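# Flip the grey finned box onto its fins

## Task

Turn the grey finned box upside down in place, so that it ends up resting flat on its fins with its feet pointing upward.

## Robot and tools

Robot: two arms, left_arm and right_arm, each with a two-finger gripper. The fingers point along the gripper's +z axis and close along its y axis. end_effector_position is the spot between the finger pads, roughly 1 cm behind the tips. One opening number drives both fingers.

Frames: the scene frame has its origin at table height, midway between the nominal arm bases, with +z up, +x out over the table and left_arm on the +y side (image sides may differ). Calibrated bases: left_arm at (+0.026, +0.257, +0.013) m, quat_wxyz (+1.000, 0, 0, -0.019); right_arm at (+0.001, -0.338, +0.037) m, quat_wxyz (+1.000, 0, 0, +0.016). Each arm reports its hand pose, velocities and Hand target in its own base frame. Fixed cameras and the table use the scene frame. Printed hand poses can be a few cm off, worse at long reach.

execute_actions(actions, cameras): actions is a list of actions. Each action is a table of at most 15 rows, one row per 1/30 s step; a shorter table repeats its last row to fill 15 steps. Each row is one flat list of 14 numbers, all in [-1, 1], covering both arms even if one stays still: left dx, dy, dz, rx, ry, rz, opening, then right dx, dy, dz, rx, ry, rz, opening. The six pose numbers are an offset, not a pose: they are measured along that arm's own base axes from the Hand target it had when the action began, and every row of the action counts from that same start. The next action starts from the new Hand target, so repeating an offset keeps moving. Scale: 1.0 equals 0.6 m for dx, dy, dz and 180 degrees for rotation; rx, ry, rz form one rotation vector, turning about the Hand target position. A translation longer than 1.0 is shortened. All six zero means stay at (or return to) the Hand target. Opening is absolute: +1 fully open (0.094 m), -1 closed; a 0 is a real command, so resend the current opening to keep it. cameras: names, ["all"] or []; an empty actions list shows images and the scene number and task.

move(target, speed, blend, opening_speed, grip_force, blocking, cameras): target is one 14-number row laid out as above, or a list of up to 15 such rows as waypoints. Every waypoint is an offset from the same starting Hand targets, not from the previous waypoint. Paths are straight, run together, take at least 0.5 s and are cut off after 10 s. speed: m/s top path speed, 0.002 to 4.3, default 0.25 (turning up to twice that in rad/s), one value or one per waypoint. blend: metres of corner rounding per waypoint, 0 means stop there. opening_speed: rate of the commanded opening on the -1..+1 scale per second, at least 0.2. grip_force: per-pad limit in newtons, 10 to 50 (full), one value or one per arm; it persists, and low values close slowly. blocking=false returns after about 0.5 s while the move continues. Paths ignore obstacles and the other arm. The result adds a move: line giving how it ended (done, off_target, moving, held, fault) and limits (paced means a pose was clipped, held means checks withheld steps). done means within 10 mm and 2 degrees at rest; neither done nor off_target tells you about contact.

wait(seconds 0 to 10, cameras): lets time pass holding commands; a running move carries on. stop(cameras): brakes a running move. zoom_image(camera, region): region [x0, y0, x1, y1] in pixels of that camera's latest image, at most 504 by 504. read_manual(section): licence text only. finished_scene(scene 1 or 2): ends the scene for good; the box must stay flipped without help.

Cameras: cam_head_left, cam_head_right, cam_high, cam_low, cam_left_wrist, cam_right_wrist, all 672x504 (wrist ones fisheye).

Reading results: Hand target is the last commanded pose after clipping; the gripper often rests a few cm short because of friction or load, and waiting will not close that gap; resend the missing distance. Orientation commands are clipped each step to 40 degrees from the measured orientation. grip_measured uses the opening scale and can read about 2.5 mm wide when empty, a few mm narrow when squeezing. grip_effort_nm is motor effort (negative closing), not pad force. Joint torques include arm weight; joints 3 and 4 wrap at ±28 N m. Joint velocities may say within noise or be omitted.

Avoid: letting the box fall off the table or leaving it off it, dropping or releasing it while moving, fast impacts, pressing hard past contact (harder with faster moves and deeper targets), any contact or press between the two arms or one gripper closing on the other's fingers, sweeping a gripper close to its own base (route around it), and long stretched or straining holds that heat motors (MOTOR HOT at 85 °C, arm drops at 100 °C). A blocked arm keeps pushing until you command its target back past the gripper. Loose objects may be nudged occasionally.

Each tool is called after ">>>" as name([rows], argument=value, ...), one row to a line, values as JSON.

## Session

>>> execute_actions(actions=[])

Scene clock: 0.00 s.
left_arm: end_effector_position=(+0.1935, +0.1162, +0.2045) grip_measured=+1.000 grip_effort_nm=n/a end_effector_quat_wxyz=(+0.168, +0.348, +0.922, -0.036) | right_arm: end_effector_position=(+0.3782, +0.0839, +0.3232) grip_measured=+1.000 grip_effort_nm=n/a end_effector_quat_wxyz=(+0.361, -0.079, +0.896, +0.245)
Joint positions: left_arm=[0.802 0.841 0.799 -1.459 0.338 1.512 0.094] | right_arm=[-0.008 0.898 0.937 -0.836 -0.525 0.036 0.094]
Joint velocities: within noise
Joint torques (N m): no reading
Heat: left arm: hottest elbow 33 °C; right arm: hottest waist 32 °C.
Hand target: left_arm +0.1971, +0.1200, +0.2124; +0.172, +0.350, +0.921, -0.027 | right_arm +0.3828, +0.0838, +0.3395; +0.376, -0.083, +0.890, +0.244
Tool commands: left_gripper/opening=+1.0 right_gripper/opening=+1.0

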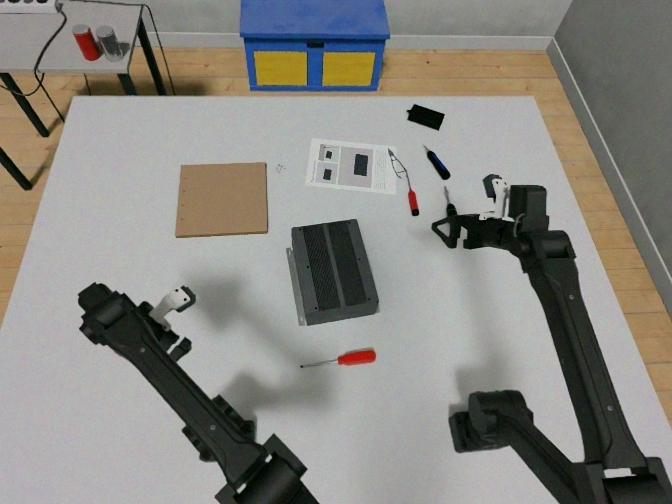

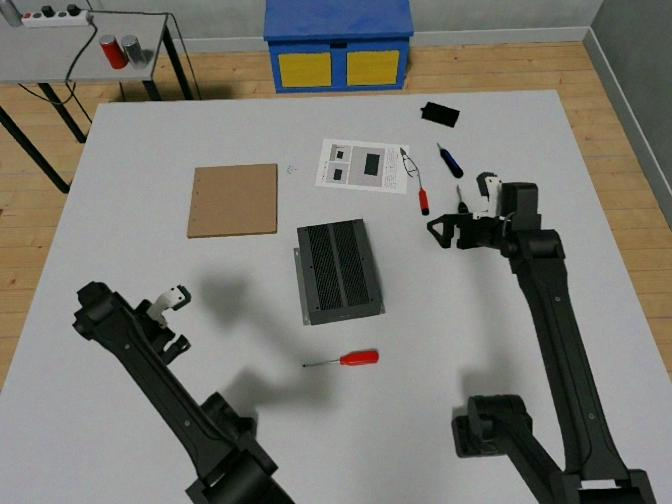

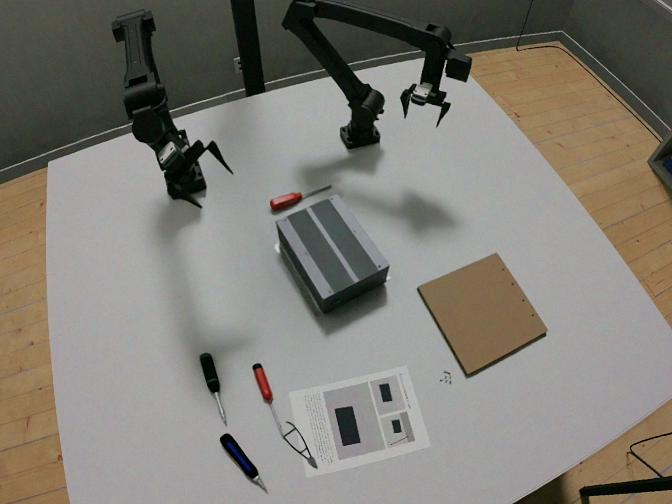

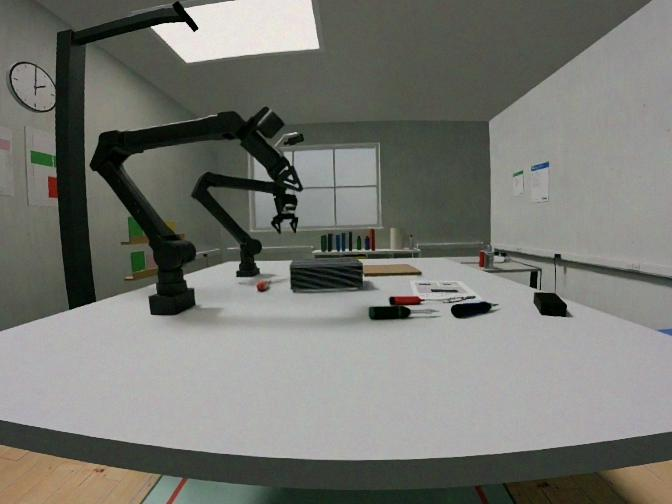

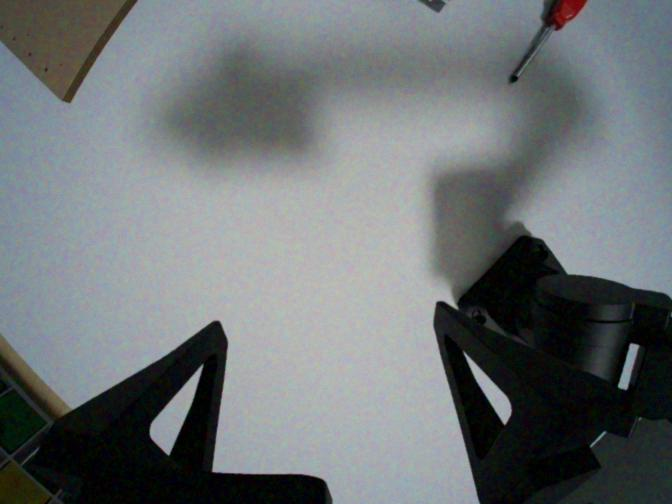

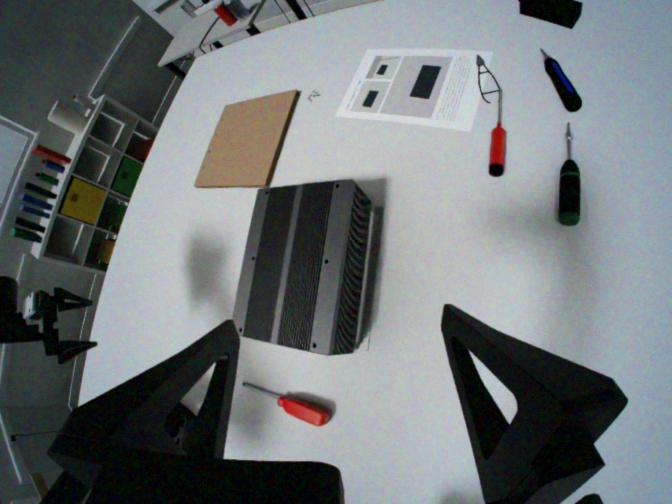

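>>> zoom_image(camera="cam_head_left", region=[260, 200, 420, 340])

>>> zoom_image(camera="cam_high", region=[250, 170, 410, 330])

>>> zoom_image(camera="cam_low", region=[250, 230, 450, 330])

>>> zoom_image(camera="cam_right_wrist", region=[220, 160, 400, 370])

Scaled by 3.150.

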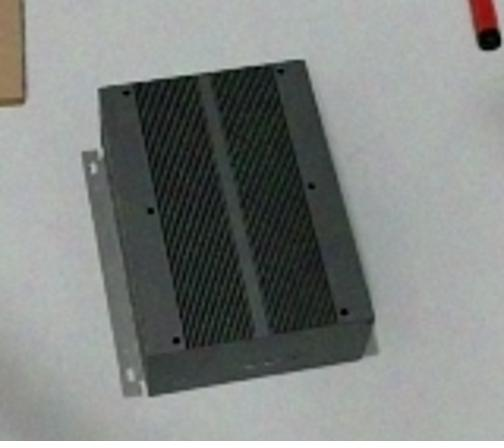

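Scaled by 3.150.

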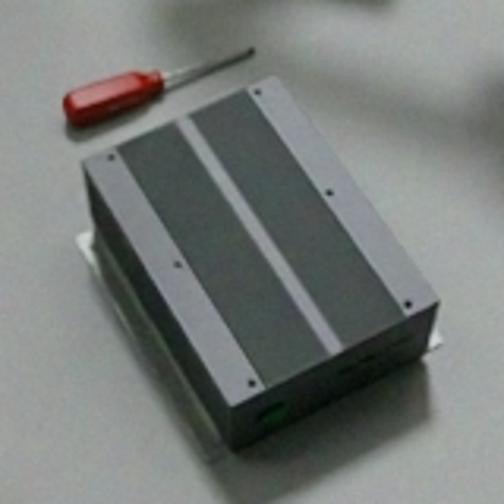

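Scaled by 2.520.

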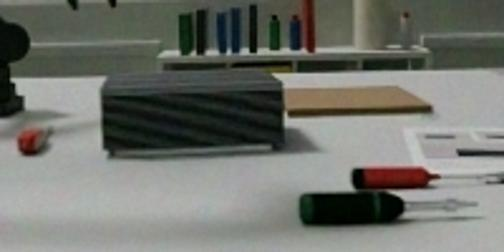

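Scaled by 2.400 from the camera's 672x504 image, which has a finer 960x720 frame.

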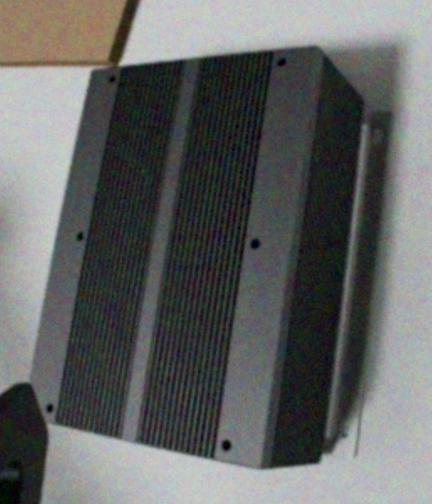

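>>> zoom_image(camera="cam_low", region=[280, 250, 380, 300])

>>> zoom_image(camera="cam_right_wrist", region=[320, 170, 400, 370])

>>> zoom_image(camera="cam_head_right", region=[280, 210, 400, 340])

Scaled by 5.040.

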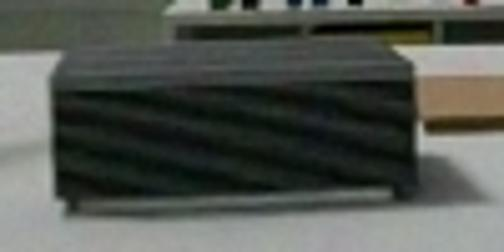

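Scaled by 2.520 from the camera's 672x504 image, which has a finer 960x720 frame.

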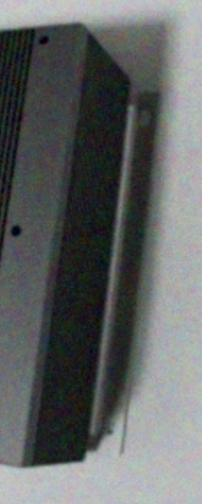

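Scaled by 3.877.

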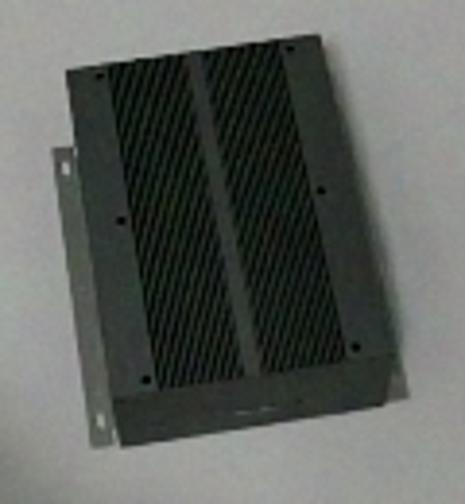

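>>> move(target=[0.285, -0.332, -0.159, -0.208, 0.295, 0.743, 1, 0.127, 0.081, -0.411, 0.144, 0.462, -0.382, 1], speed=0.25, cameras=["all"])

Scene clock: 81.67 s.
left_arm: end_effector_position=(+0.3524, -0.0763, +0.1113) grip_measured=+1.000 grip_effort_nm=0.02 end_effector_quat_wxyz=(+0.169, +0.755, -0.602, +0.196) | right_arm: end_effector_position=(+0.4419, +0.1358, +0.0831) grip_measured=+1.000 grip_effort_nm=-0.01 end_effector_quat_wxyz=(-0.203, +0.625, +0.737, +0.159)
Joint positions: left_arm=[0.029 1.316 0.83 -0.995 0.516 -1.79 0.094] | right_arm=[0.111 1.692 1.17 -1.102 -0.519 1.505 0.094]
Joint torques (N m): left_arm=[-1.67 -5.54 10.4 1.18 0.21 -0.31] | right_arm=[-2.14 -11.87 9.76 0.02 -0.47 0.07]
Heat: left arm: hottest elbow 40 °C; right arm: hottest elbow 44 °C.
Hand target: left_arm +0.3681, -0.0792, +0.1170; +0.162, +0.754, -0.604, +0.202 | right_arm +0.4589, +0.1324, +0.0928; -0.196, +0.631, +0.732, +0.169
Off the commanded pose: left_arm 0.017 m, 1 deg | right_arm 0.020 m, 2 deg.
move: off_target (left_arm, right_arm)

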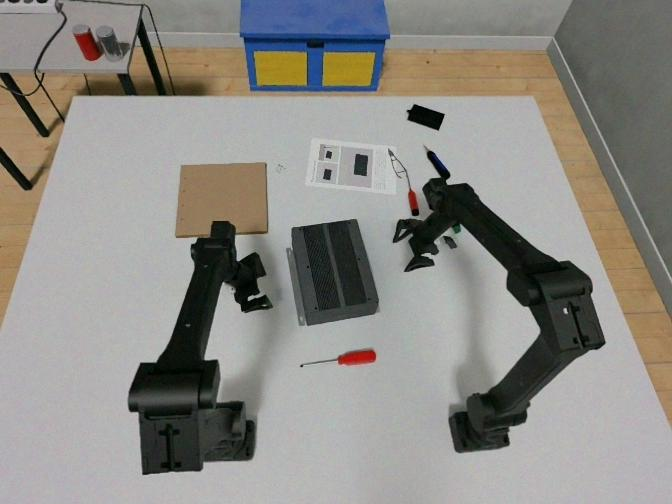

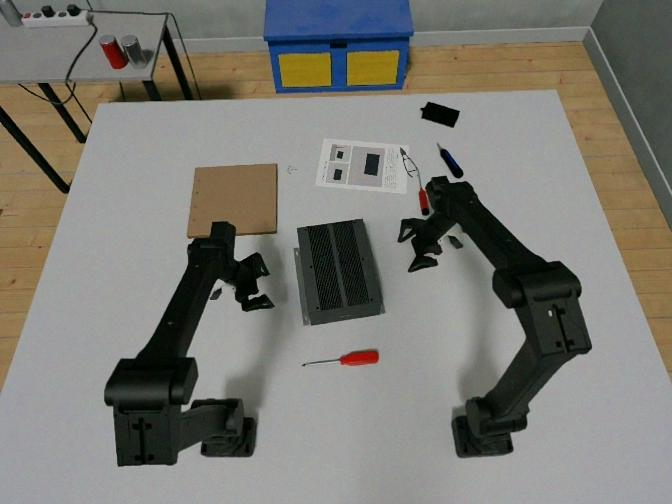

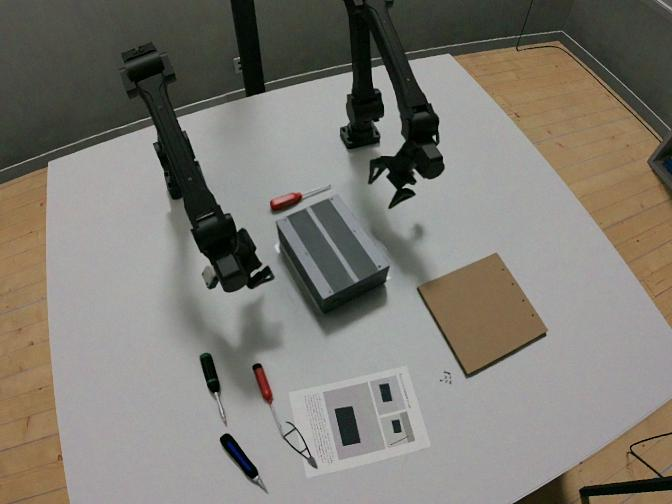

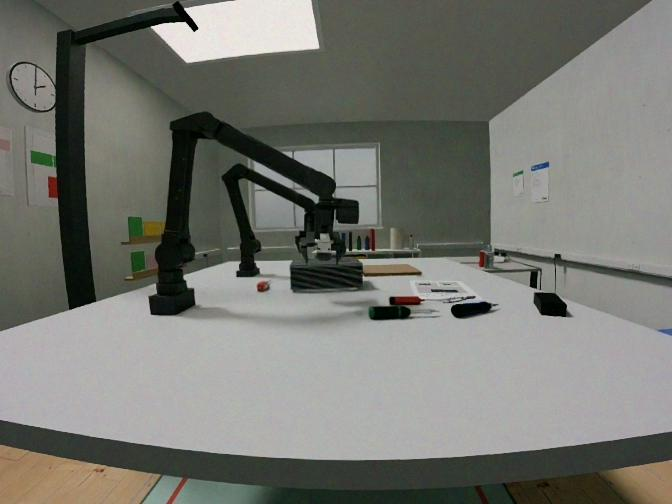

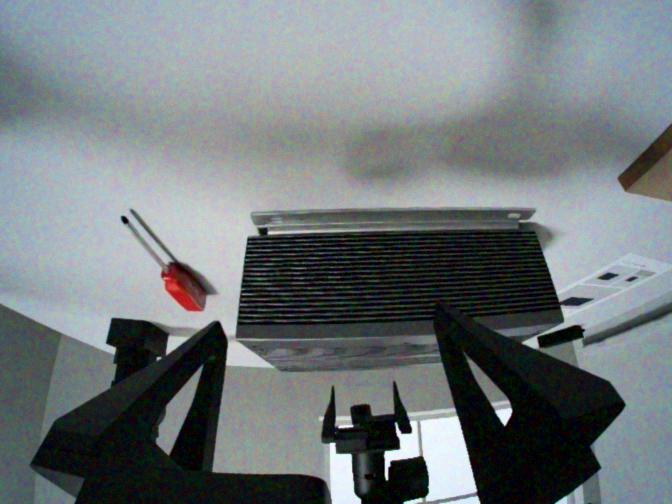

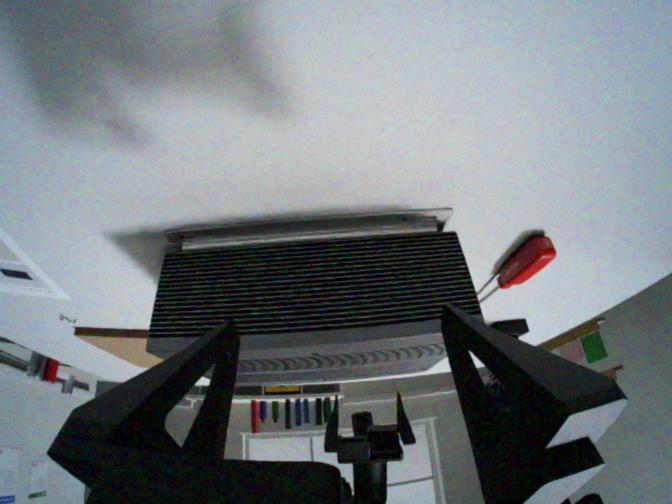

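>>> zoom_image(camera="cam_left_wrist", region=[230, 195, 400, 275])

>>> zoom_image(camera="cam_left_wrist", region=[400, 195, 570, 275])

>>> zoom_image(camera="cam_right_wrist", region=[140, 195, 310, 295])

>>> zoom_image(camera="cam_right_wrist", region=[310, 195, 480, 295])

Scaled by 2.965 from the camera's 672x504 image, which has a finer 960x720 frame.

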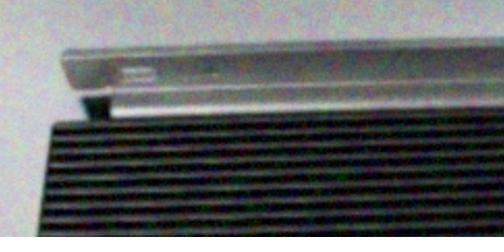

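Scaled by 2.965 from the camera's 672x504 image, which has a finer 960x720 frame.

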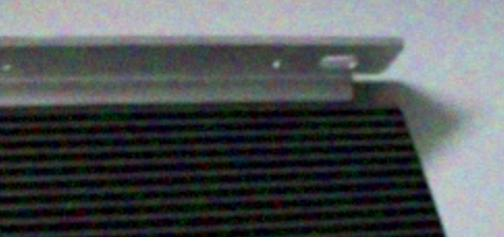

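Scaled by 2.965 from the camera's 672x504 image, which has a finer 960x720 frame.

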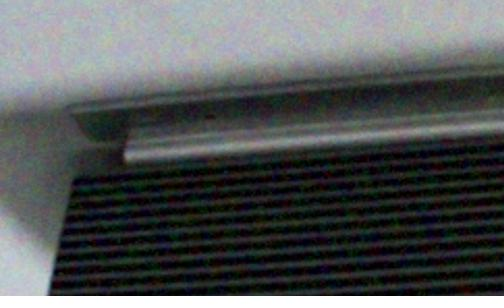

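Scaled by 2.965 from the camera's 672x504 image, which has a finer 960x720 frame.

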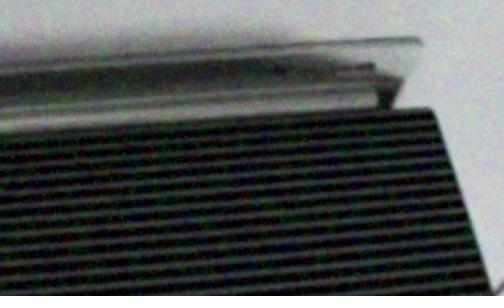

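>>> move(target=[0.035, -0.062, -0.040, -0.163, -0.036, 0, 1, 0.015, 0.06, -0.037, 0.165, 0.025, 0, 1], speed=0.15, cameras=["cam_left_wrist", "cam_right_wrist", "cam_head_left"])

Scene clock: 220.70 s.
left_arm: end_effector_position=(+0.3886, -0.1199, +0.1014) grip_measured=+1.000 grip_effort_nm=0.02 end_effector_quat_wxyz=(+0.308, +0.668, -0.551, +0.394) | right_arm: end_effector_position=(+0.4510, +0.1738, +0.0657) grip_measured=+1.000 grip_effort_nm=-0.01 end_effector_quat_wxyz=(-0.390, +0.568, +0.654, +0.313)
Joint positions: left_arm=[0.078 1.478 0.751 -0.608 1.031 -1.817 0.094] | right_arm=[0.055 1.879 1.181 -1.084 -1.033 1.365 0.094]
Joint torques (N m): left_arm=[-0.03 -6.89 6.37 1.39 0.73 -0.33] | right_arm=[-2.37 -13.68 8.38 0.24 -0.72 -0.11]
Heat: left arm: hottest elbow 46 °C; right arm: hottest elbow 41 °C.
Hand target: left_arm +0.3891, -0.1163, +0.0929; +0.314, +0.676, -0.541, +0.390 | right_arm +0.4680, +0.1684, +0.0706; -0.379, +0.565, +0.656, +0.326
Off the commanded pose: left_arm 0.009 m, 2 deg | right_arm 0.018 m, 2 deg.
move: off_target (right_arm)
Images, in order (width x height): cam_head_left 672x504, cam_left_wrist 672x504, cam_right_wrist 672x504.

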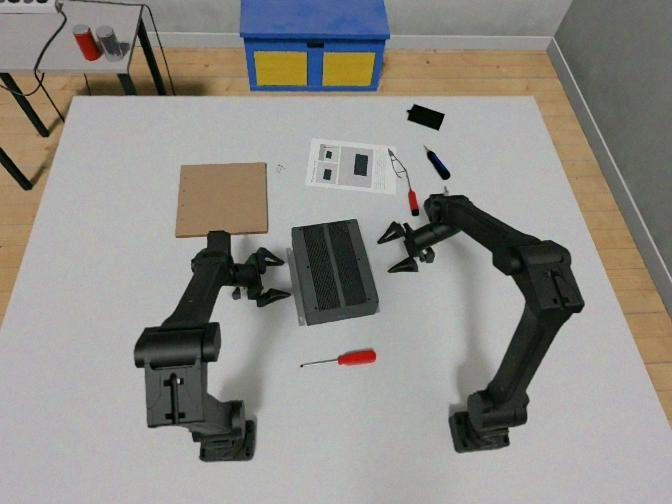

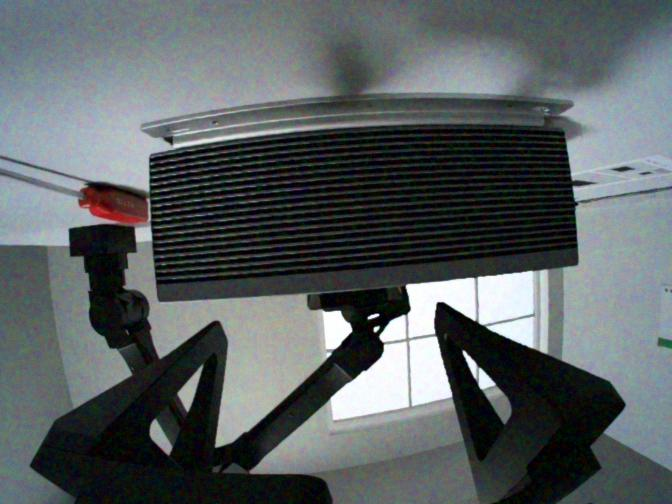

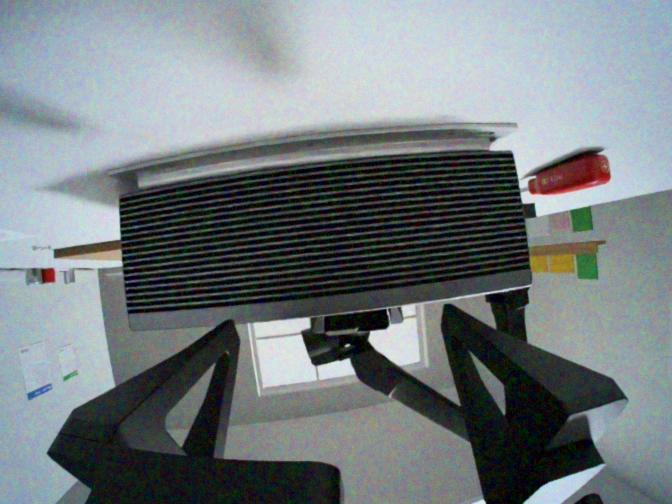

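>>> zoom_image(camera="cam_left_wrist", region=[130, 80, 260, 180])

>>> zoom_image(camera="cam_left_wrist", region=[480, 80, 610, 180])

>>> zoom_image(camera="cam_right_wrist", region=[90, 120, 220, 220])

>>> zoom_image(camera="cam_right_wrist", region=[430, 100, 560, 200])

Scaled by 3.877 from the camera's 672x504 image, which has a finer 960x720 frame.

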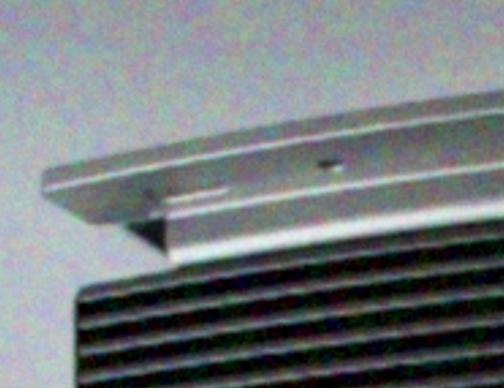

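Scaled by 3.877 from the camera's 672x504 image, which has a finer 960x720 frame.

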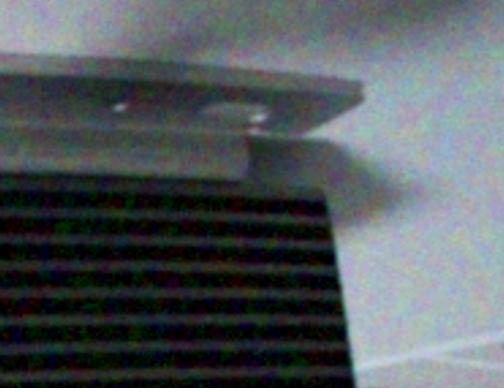

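Scaled by 3.877 from the camera's 672x504 image, which has a finer 960x720 frame.

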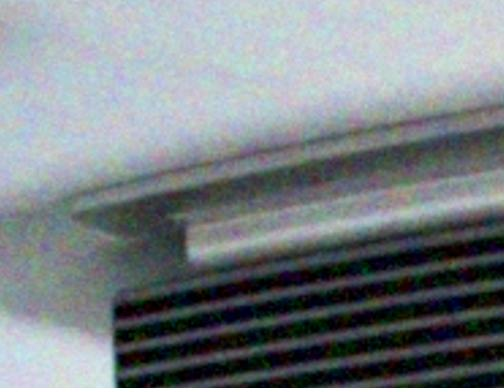

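Scaled by 3.877 from the camera's 672x504 image, which has a finer 960x720 frame.

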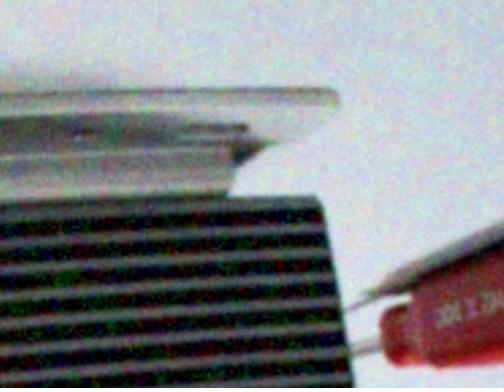

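>>> move([
  [-0.232, 0.111, 0.262, 0.295, -0.237, -0.511, 1, 0,0,0,0,0,0,1],
  [-0.353, -0.351, 0.024, -0.087, 0.482, 0.847, 1, 0,0,0,0,0,0,1],
], speed=0.25, blend=[0.04, 0], cameras=["cam_left_wrist", "cam_high", "cam_head_left"])

Scene clock: 543.40 s.
left_arm: end_effector_position=(+0.1699, -0.3093, +0.1014) grip_measured=+1.000 grip_effort_nm=0.02 end_effector_quat_wxyz=(-0.014, +0.647, +0.762, +0.004) | right_arm: end_effector_position=(+0.4510, +0.1738, +0.0657) grip_measured=+1.000 grip_effort_nm=-0.01 end_effector_quat_wxyz=(-0.390, +0.568, +0.654, +0.313)
Joint positions: left_arm=[-1.066 1.378 0.929 -1.15 0.003 0.342 0.094] | right_arm=[0.055 1.879 1.181 -1.084 -1.033 1.365 0.094]
Joint torques (N m): left_arm=[-1.38 -6.36 10.88 0.98 0.02 -0.04] | right_arm=[-1.61 -13.45 8.42 0.23 -0.77 -0.08]
Heat: left arm: hottest elbow 39 °C; right arm: hottest elbow 40 °C.
Hand target: left_arm +0.1773, -0.3270, +0.1075; +0.000, +0.655, +0.756, +0.000 | right_arm +0.4680, +0.1684, +0.0706; -0.379, +0.565, +0.656, +0.326
Off the commanded pose: left_arm 0.020 m, 2 deg | right_arm 0.019 m, 2 deg.
move: off_target (left_arm, right_arm)
Images, in order (width x height): cam_head_left 672x504, cam_high 672x504, cam_left_wrist 672x504.

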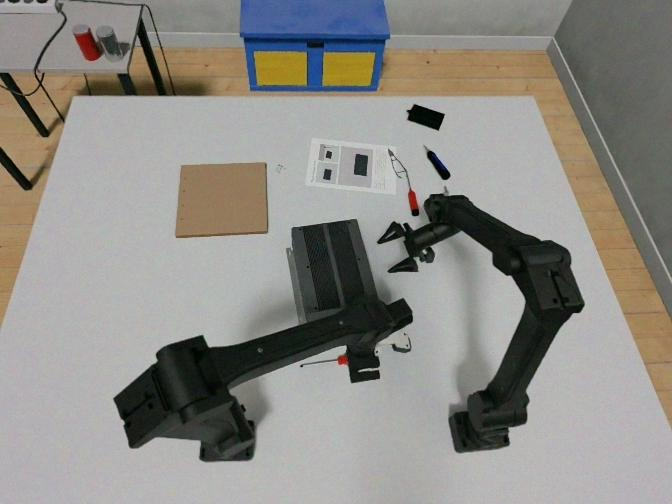

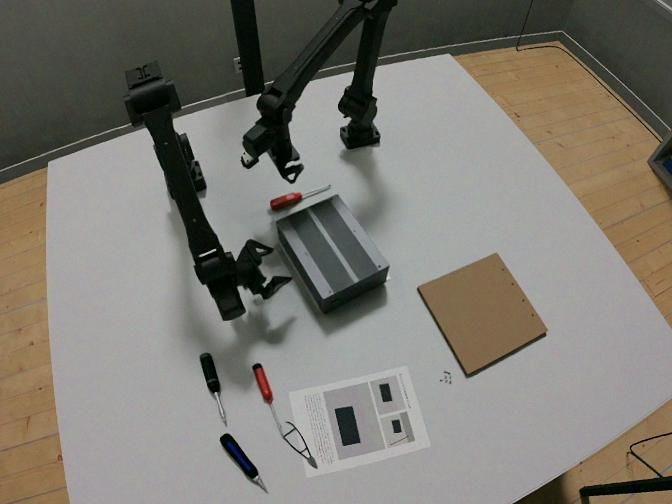

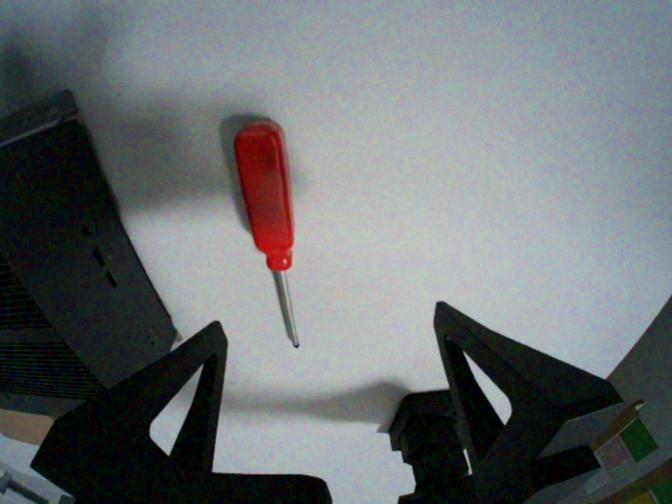

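>>> move(target=[0.0635, -0.0262, -0.149, 0, 0, 0, 1, 0,0,0,0,0,0,1], speed=0.12, cameras=["cam_left_wrist", "cam_high"])

Scene clock: 584.33 s.
left_arm: end_effector_position=(+0.2089, -0.3402, +0.0235) grip_measured=+1.000 grip_effort_nm=0.02 end_effector_quat_wxyz=(+0.000, +0.653, +0.757, -0.001) | right_arm: end_effector_position=(+0.4510, +0.1738, +0.0657) grip_measured=+1.000 grip_effort_nm=-0.01 end_effector_quat_wxyz=(-0.390, +0.568, +0.654, +0.313)
Joint positions: left_arm=[-1.018 1.595 0.929 -0.904 0.003 0.406 0.094] | right_arm=[0.055 1.879 1.181 -1.084 -1.033 1.365 0.094]
Joint torques (N m): left_arm=[0.09 -8.82 7.64 1.1 0.02 -0.03] | right_arm=[-2.02 -13.33 8.29 0.17 -0.78 -0.09]
Heat: left arm: hottest elbow 40 °C; right arm: hottest elbow 40 °C.
Hand target: left_arm +0.2153, -0.3427, +0.0180; -0.001, +0.655, +0.756, +0.000 | right_arm +0.4680, +0.1684, +0.0706; -0.379, +0.565, +0.656, +0.326
Off the commanded pose: left_arm 0.009 m, 0 deg | right_arm 0.019 m, 2 deg.
move: off_target (right_arm)
Images, in order (width x height): cam_high 672x504, cam_left_wrist 672x504.

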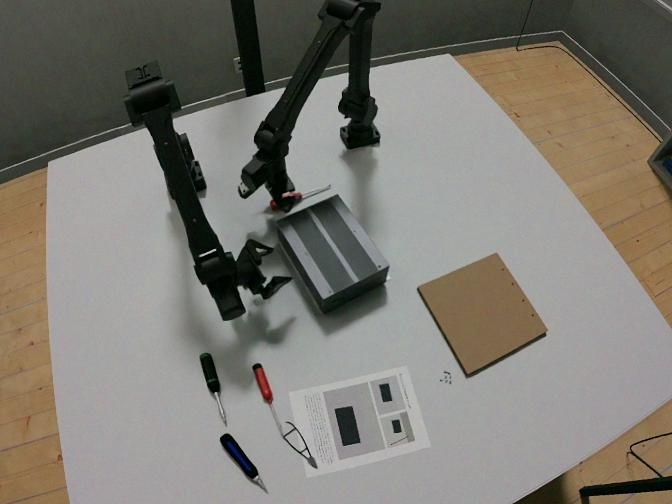

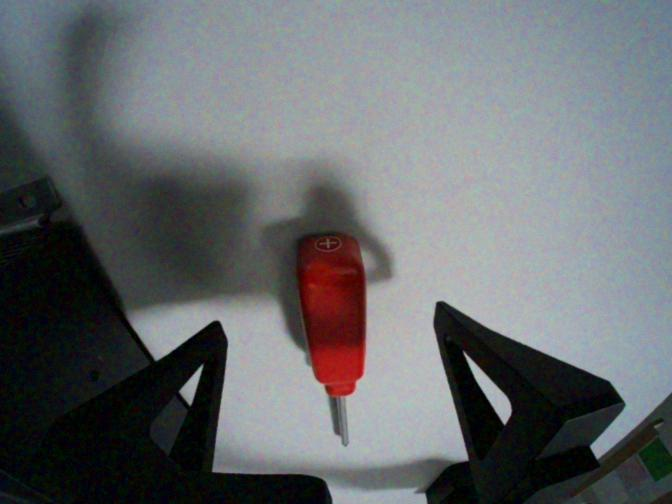

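>>> move(target=[0, 0.014, -0.031, 0, 0, 0, 1, 0,0,0,0,0,0,1], speed=0.08, cameras=["cam_left_wrist"])

Scene clock: 596.60 s.
left_arm: end_effector_position=(+0.2125, -0.3381, +0.0096) grip_measured=+1.000 grip_effort_nm=0.02 end_effector_quat_wxyz=(+0.007, +0.654, +0.757, -0.004) | right_arm: end_effector_position=(+0.4510, +0.1738, +0.0657) grip_measured=+1.000 grip_effort_nm=-0.01 end_effector_quat_wxyz=(-0.390, +0.568, +0.654, +0.313)
Joint positions: left_arm=[-1.007 1.612 0.904 -0.847 0.003 0.418 0.094] | right_arm=[0.055 1.879 1.181 -1.084 -1.033 1.365 0.094]
Joint torques (N m): left_arm=[0.09 -8.64 6.3 1.06 0.04 -0.08] | right_arm=[-2.2 -12.92 8.53 0.17 -0.75 -0.11]
Heat: left arm: hottest elbow 40 °C; right arm: hottest elbow 40 °C.
Hand target: left_arm +0.2153, -0.3343, -0.0007; -0.001, +0.655, +0.756, +0.000 | right_arm +0.4680, +0.1684, +0.0706; -0.379, +0.565, +0.656, +0.326
Off the commanded pose: left_arm 0.011 m, 1 deg | right_arm 0.019 m, 2 deg.
move: off_target (left_arm, right_arm)
Images, in order (width x height): cam_left_wrist 672x504.

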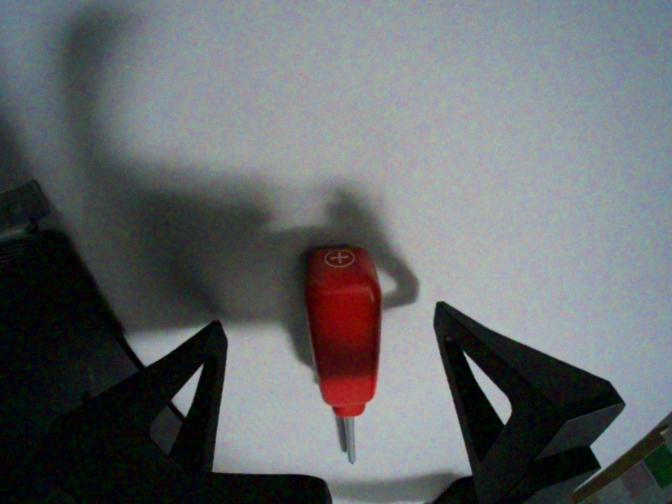

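>>> move(target=[0.005, 0.004, -0.015, 0, 0, 0, 1, 0,0,0,0,0,0,1], speed=0.06, cameras=["cam_left_wrist", "cam_low"])

Scene clock: 603.83 s.
left_arm: end_effector_position=(+0.2159, -0.3362, +0.0012) grip_measured=+1.000 grip_effort_nm=0.02 end_effector_quat_wxyz=(+0.008, +0.654, +0.757, -0.004) | right_arm: end_effector_position=(+0.4510, +0.1738, +0.0657) grip_measured=+1.000 grip_effort_nm=-0.01 end_effector_quat_wxyz=(-0.390, +0.568, +0.654, +0.313)
Joint positions: left_arm=[-0.997 1.628 0.895 -0.821 0.003 0.427 0.094] | right_arm=[0.055 1.879 1.181 -1.084 -1.033 1.365 0.094]
Joint torques (N m): left_arm=[0.09 -8.7 6.17 1.05 0.03 -0.07] | right_arm=[-0.97 -13.45 8.31 0.16 -0.76 -0.11]
Heat: left arm: hottest elbow 40 °C; right arm: hottest elbow 40 °C.
Hand target: left_arm +0.2183, -0.3318, -0.0096; -0.001, +0.655, +0.756, +0.000 | right_arm +0.4680, +0.1684, +0.0706; -0.379, +0.565, +0.656, +0.326
Off the commanded pose: left_arm 0.012 m, 1 deg | right_arm 0.019 m, 2 deg.
move: off_target (left_arm, right_arm)
Images, in order (width x height): cam_low 672x504, cam_left_wrist 672x504.

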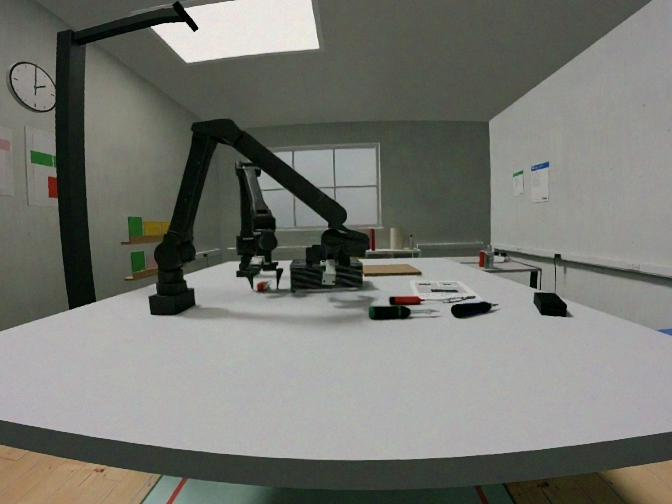

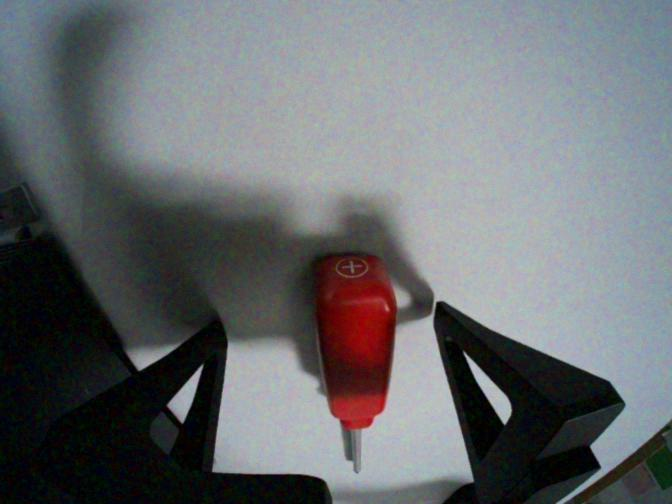

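>>> move([
  [-0.014, 0, 0, 0, 0, 0, 1, 0,0,0,0,0,0,1],
  [-0.014, 0, 0, 0, 0, 0, -0.55, 0,0,0,0,0,0,1],
], speed=0.06, opening_speed=0.8, cameras=["cam_left_wrist"])

Scene clock: 615.53 s.
left_arm: end_effector_position=(+0.2144, -0.3333, -0.0014) grip_measured=-0.406 grip_effort_nm=-1.00 end_effector_quat_wxyz=(+0.006, +0.654, +0.757, -0.002) | right_arm: end_effector_position=(+0.4510, +0.1738, +0.0657) grip_measured=+1.000 grip_effort_nm=-0.01 end_effector_quat_wxyz=(-0.390, +0.568, +0.654, +0.313)
Joint positions: left_arm=[-0.997 1.628 0.886 -0.815 0.001 0.428 0.028] | right_arm=[0.055 1.879 1.181 -1.084 -1.033 1.365 0.094]
Joint torques (N m): left_arm=[-1.38 -9.11 5.79 1.03 0.09 -0.24] | right_arm=[-2.49 -13.68 8.39 0.03 -0.79 -0.08]
Heat: left arm: hottest elbow 40 °C; right arm: hottest elbow 40 °C.
Hand target: left_arm +0.2100, -0.3319, -0.0096; -0.001, +0.655, +0.756, +0.000 | right_arm +0.4680, +0.1684, +0.0706; -0.379, +0.565, +0.656, +0.326
Off the commanded pose: left_arm 0.009 m, 1 deg | right_arm 0.019 m, 2 deg.
move: off_target (right_arm)
Images, in order (width x height): cam_left_wrist 672x504.

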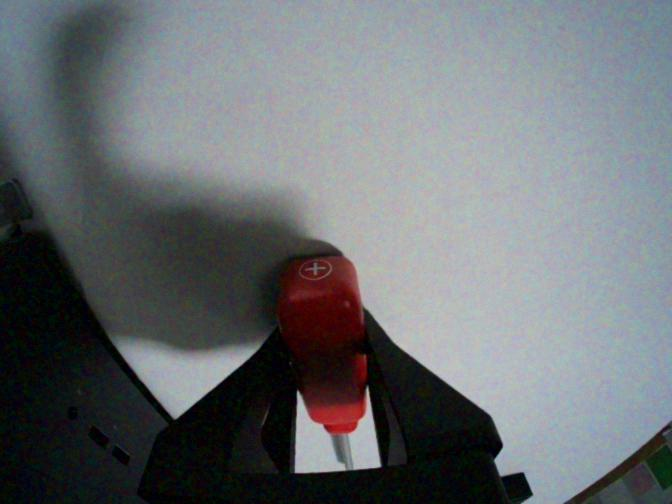

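>>> move([
  [0, 0, 0.25, 0, 0, 0, -0.55, 0,0,0,0,0,0,1],
  [0.183, 0.47, 0.383, 0, 0, 0.267, -0.55, 0,0,0,0,0,0,1],
], speed=0.25, blend=[0.05, 0], cameras=["cam_left_wrist", "cam_head_left"])

Scene clock: 636.20 s.
left_arm: end_effector_position=(+0.3074, -0.0502, +0.2026) grip_measured=-0.407 grip_effort_nm=-1.01 end_effector_quat_wxyz=(-0.018, +0.288, +0.957, -0.002) | right_arm: end_effector_position=(+0.4510, +0.1738, +0.0657) grip_measured=+1.000 grip_effort_nm=-0.01 end_effector_quat_wxyz=(-0.390, +0.568, +0.654, +0.313)
Joint positions: left_arm=[-0.161 1.187 1.038 -1.459 -0.002 0.423 0.028] | right_arm=[0.055 1.879 1.181 -1.084 -1.033 1.365 0.094]
Joint torques (N m): left_arm=[-0.09 -6.12 12.11 0.18 0.19 -0.06] | right_arm=[-1.61 -13.57 8.35 0.18 -0.78 -0.09]
Heat: left arm: hottest elbow 40 °C; right arm: hottest elbow 40 °C.
Hand target: left_arm +0.3196, -0.0499, +0.2201; -0.001, +0.291, +0.957, +0.000 | right_arm +0.4680, +0.1684, +0.0706; -0.379, +0.565, +0.656, +0.326
Off the commanded pose: left_arm 0.022 m, 2 deg | right_arm 0.019 m, 2 deg.
move: off_target (left_arm, right_arm)
Images, in order (width x height): cam_head_left 672x504, cam_left_wrist 672x504.

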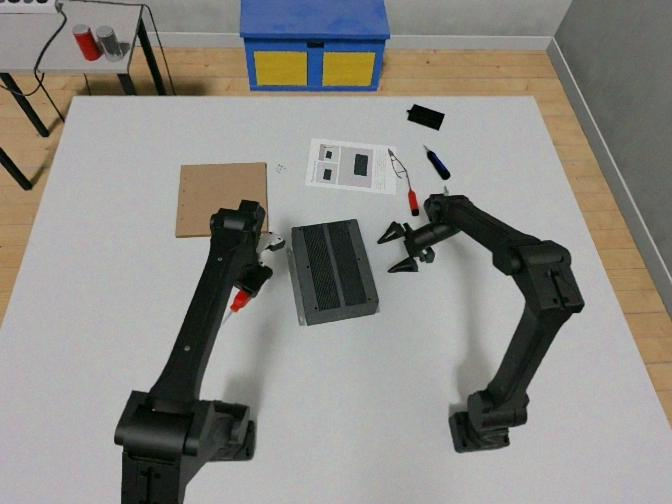

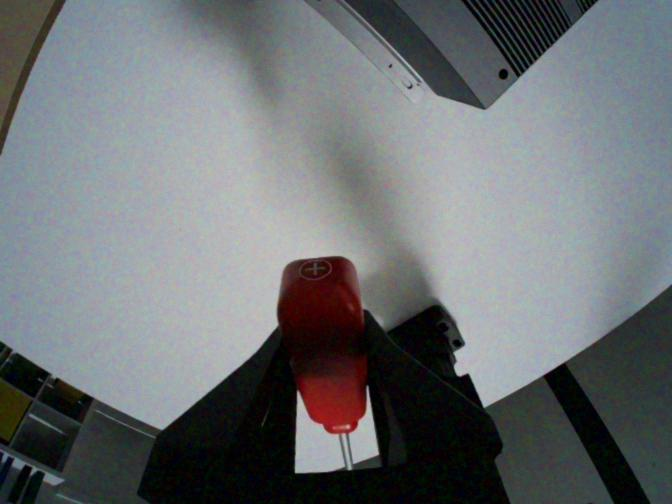

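>>> move([
  [-0.066, 0.583, -0.2, 0, 0, 0.289, -0.55, 0,0,0,0,0,0,1],
  [-0.066, 0.583, -0.355, 0, 0, 0.289, -0.55, 0,0,0,0,0,0,1],
], speed=[0.25, 0.1], blend=[0.02, 0], cameras=["cam_left_wrist", "cam_head_left"])

Scene clock: 645.17 s.
left_arm: end_effector_position=(+0.2807, +0.2987, +0.0148) grip_measured=-0.408 grip_effort_nm=-1.01 end_effector_quat_wxyz=(+0.003, -0.150, +0.989, +0.003) | right_arm: end_effector_position=(+0.4510, +0.1738, +0.0657) grip_measured=+1.000 grip_effort_nm=-0.01 end_effector_quat_wxyz=(-0.390, +0.568, +0.654, +0.313)
Joint positions: left_arm=[0.817 1.63 0.945 -0.877 -0.002 0.516 0.028] | right_arm=[0.055 1.879 1.181 -1.084 -1.033 1.365 0.094]
Joint torques (N m): left_arm=[-0.5 -9.41 6.75 1.05 0.21 -0.34] | right_arm=[-1.85 -13.33 8.35 0.1 -0.79 -0.14]
Heat: left arm: hottest elbow 42 °C; right arm: hottest elbow 41 °C.
Hand target: left_arm +0.2801, +0.2999, +0.0072; +0.000, -0.158, +0.987, -0.001 | right_arm +0.4680, +0.1684, +0.0706; -0.379, +0.565, +0.656, +0.326
Off the commanded pose: left_arm 0.008 m, 1 deg | right_arm 0.019 m, 2 deg.
move: off_target (right_arm)
Images, in order (width x height): cam_head_left 672x504, cam_left_wrist 672x504.

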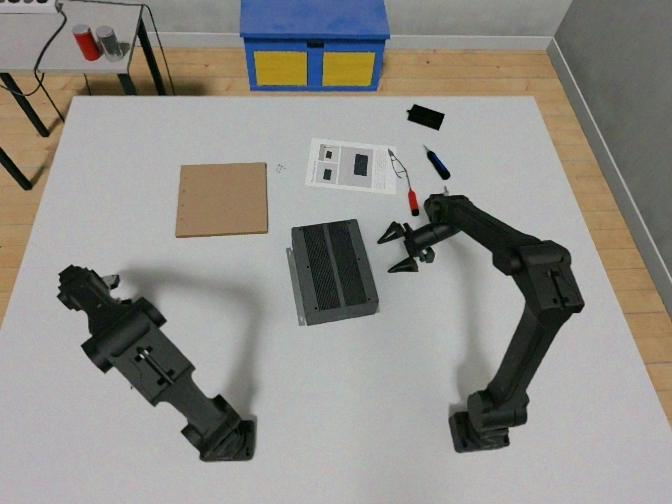

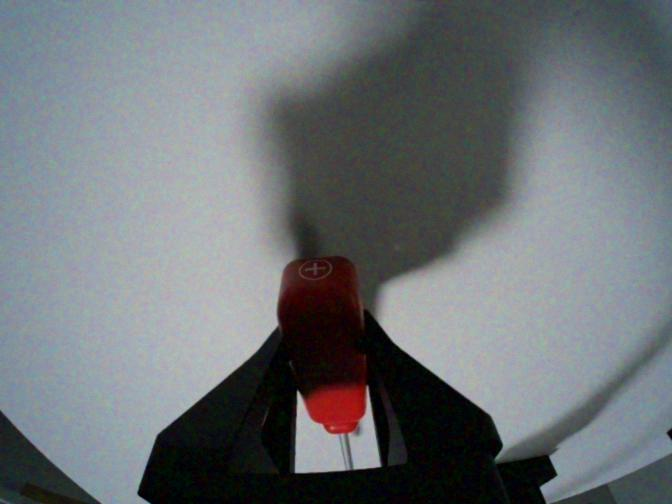

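>>> move(target=[0, 0, -0.025, 0, 0, 0, -0.55, 0,0,0,0,0,0,1], speed=0.05, cameras=["cam_left_wrist"])

Scene clock: 649.00 s.
left_arm: end_effector_position=(+0.2817, +0.2998, +0.0012) grip_measured=-0.408 grip_effort_nm=-1.01 end_effector_quat_wxyz=(+0.004, -0.150, +0.989, +0.004) | right_arm: end_effector_position=(+0.4510, +0.1738, +0.0657) grip_measured=+1.000 grip_effort_nm=-0.01 end_effector_quat_wxyz=(-0.390, +0.568, +0.654, +0.313)
Joint positions: left_arm=[0.817 1.657 0.934 -0.835 -0.002 0.516 0.028] | right_arm=[0.055 1.879 1.181 -1.084 -1.033 1.365 0.094]
Joint torques (N m): left_arm=[-0.44 -9.41 6.38 1.11 0.2 -0.33] | right_arm=[-1.96 -13.63 8.31 0.05 -0.76 -0.14]
Heat: left arm: hottest elbow 41 °C; right arm: hottest elbow 41 °C.
Hand target: left_arm +0.2802, +0.2999, -0.0079; +0.000, -0.159, +0.987, -0.001 | right_arm +0.4680, +0.1684, +0.0706; -0.379, +0.565, +0.656, +0.326
Off the commanded pose: left_arm 0.009 m, 1 deg | right_arm 0.019 m, 2 deg.
move: off_target (right_arm)
Images, in order (width x height): cam_left_wrist 672x504.

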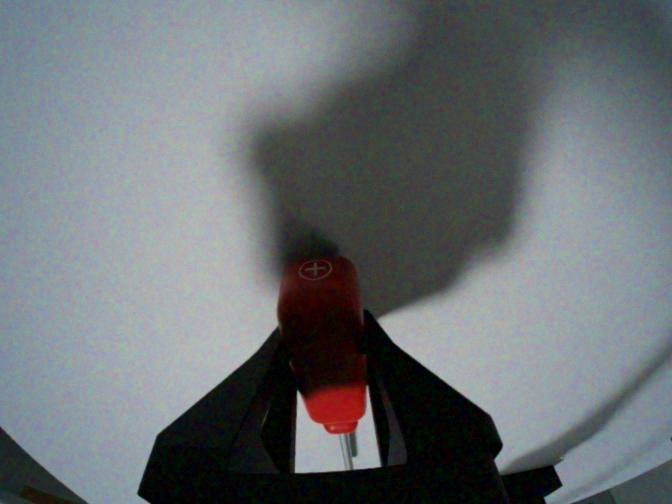

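>>> move(target=[0, 0, -0.013, 0, 0, 0, -0.55, 0,0,0,0,0,0,1], speed=0.04, cameras=["cam_left_wrist"])

Scene clock: 653.63 s.
left_arm: end_effector_position=(+0.2832, +0.3014, -0.0012) grip_measured=-0.408 grip_effort_nm=-1.01 end_effector_quat_wxyz=(+0.007, -0.150, +0.989, +0.007) | right_arm: end_effector_position=(+0.4510, +0.1738, +0.0657) grip_measured=+1.000 grip_effort_nm=-0.01 end_effector_quat_wxyz=(-0.390, +0.568, +0.654, +0.313)
Joint positions: left_arm=[0.817 1.663 0.933 -0.822 -0.002 0.515 0.028] | right_arm=[0.055 1.879 1.181 -1.084 -1.033 1.365 0.094]
Joint torques (N m): left_arm=[-0.44 -8.76 5.91 1.39 0.21 -0.31] | right_arm=[-1.9 -13.33 8.38 0.12 -0.77 -0.07]
Heat: left arm: hottest elbow 41 °C; right arm: hottest elbow 41 °C.
Hand target: left_arm +0.2802, +0.3000, -0.0156; +0.000, -0.158, +0.987, -0.001 | right_arm +0.4680, +0.1684, +0.0706; -0.379, +0.565, +0.656, +0.326
Off the commanded pose: left_arm 0.015 m, 1 deg | right_arm 0.019 m, 2 deg.
move: off_target (left_arm, right_arm)
Images, in order (width x height): cam_left_wrist 672x504.

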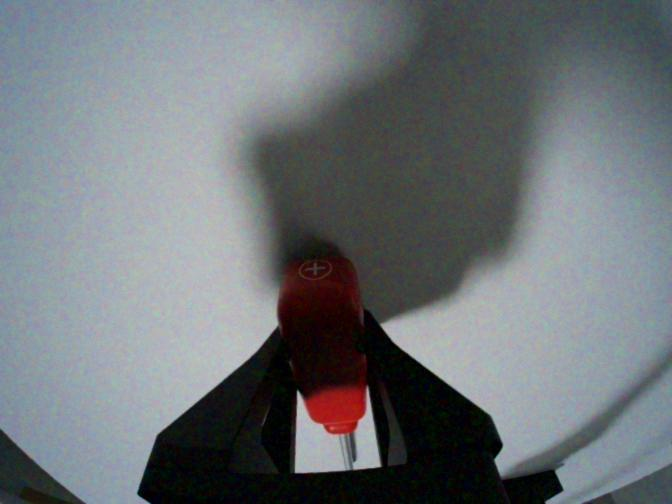

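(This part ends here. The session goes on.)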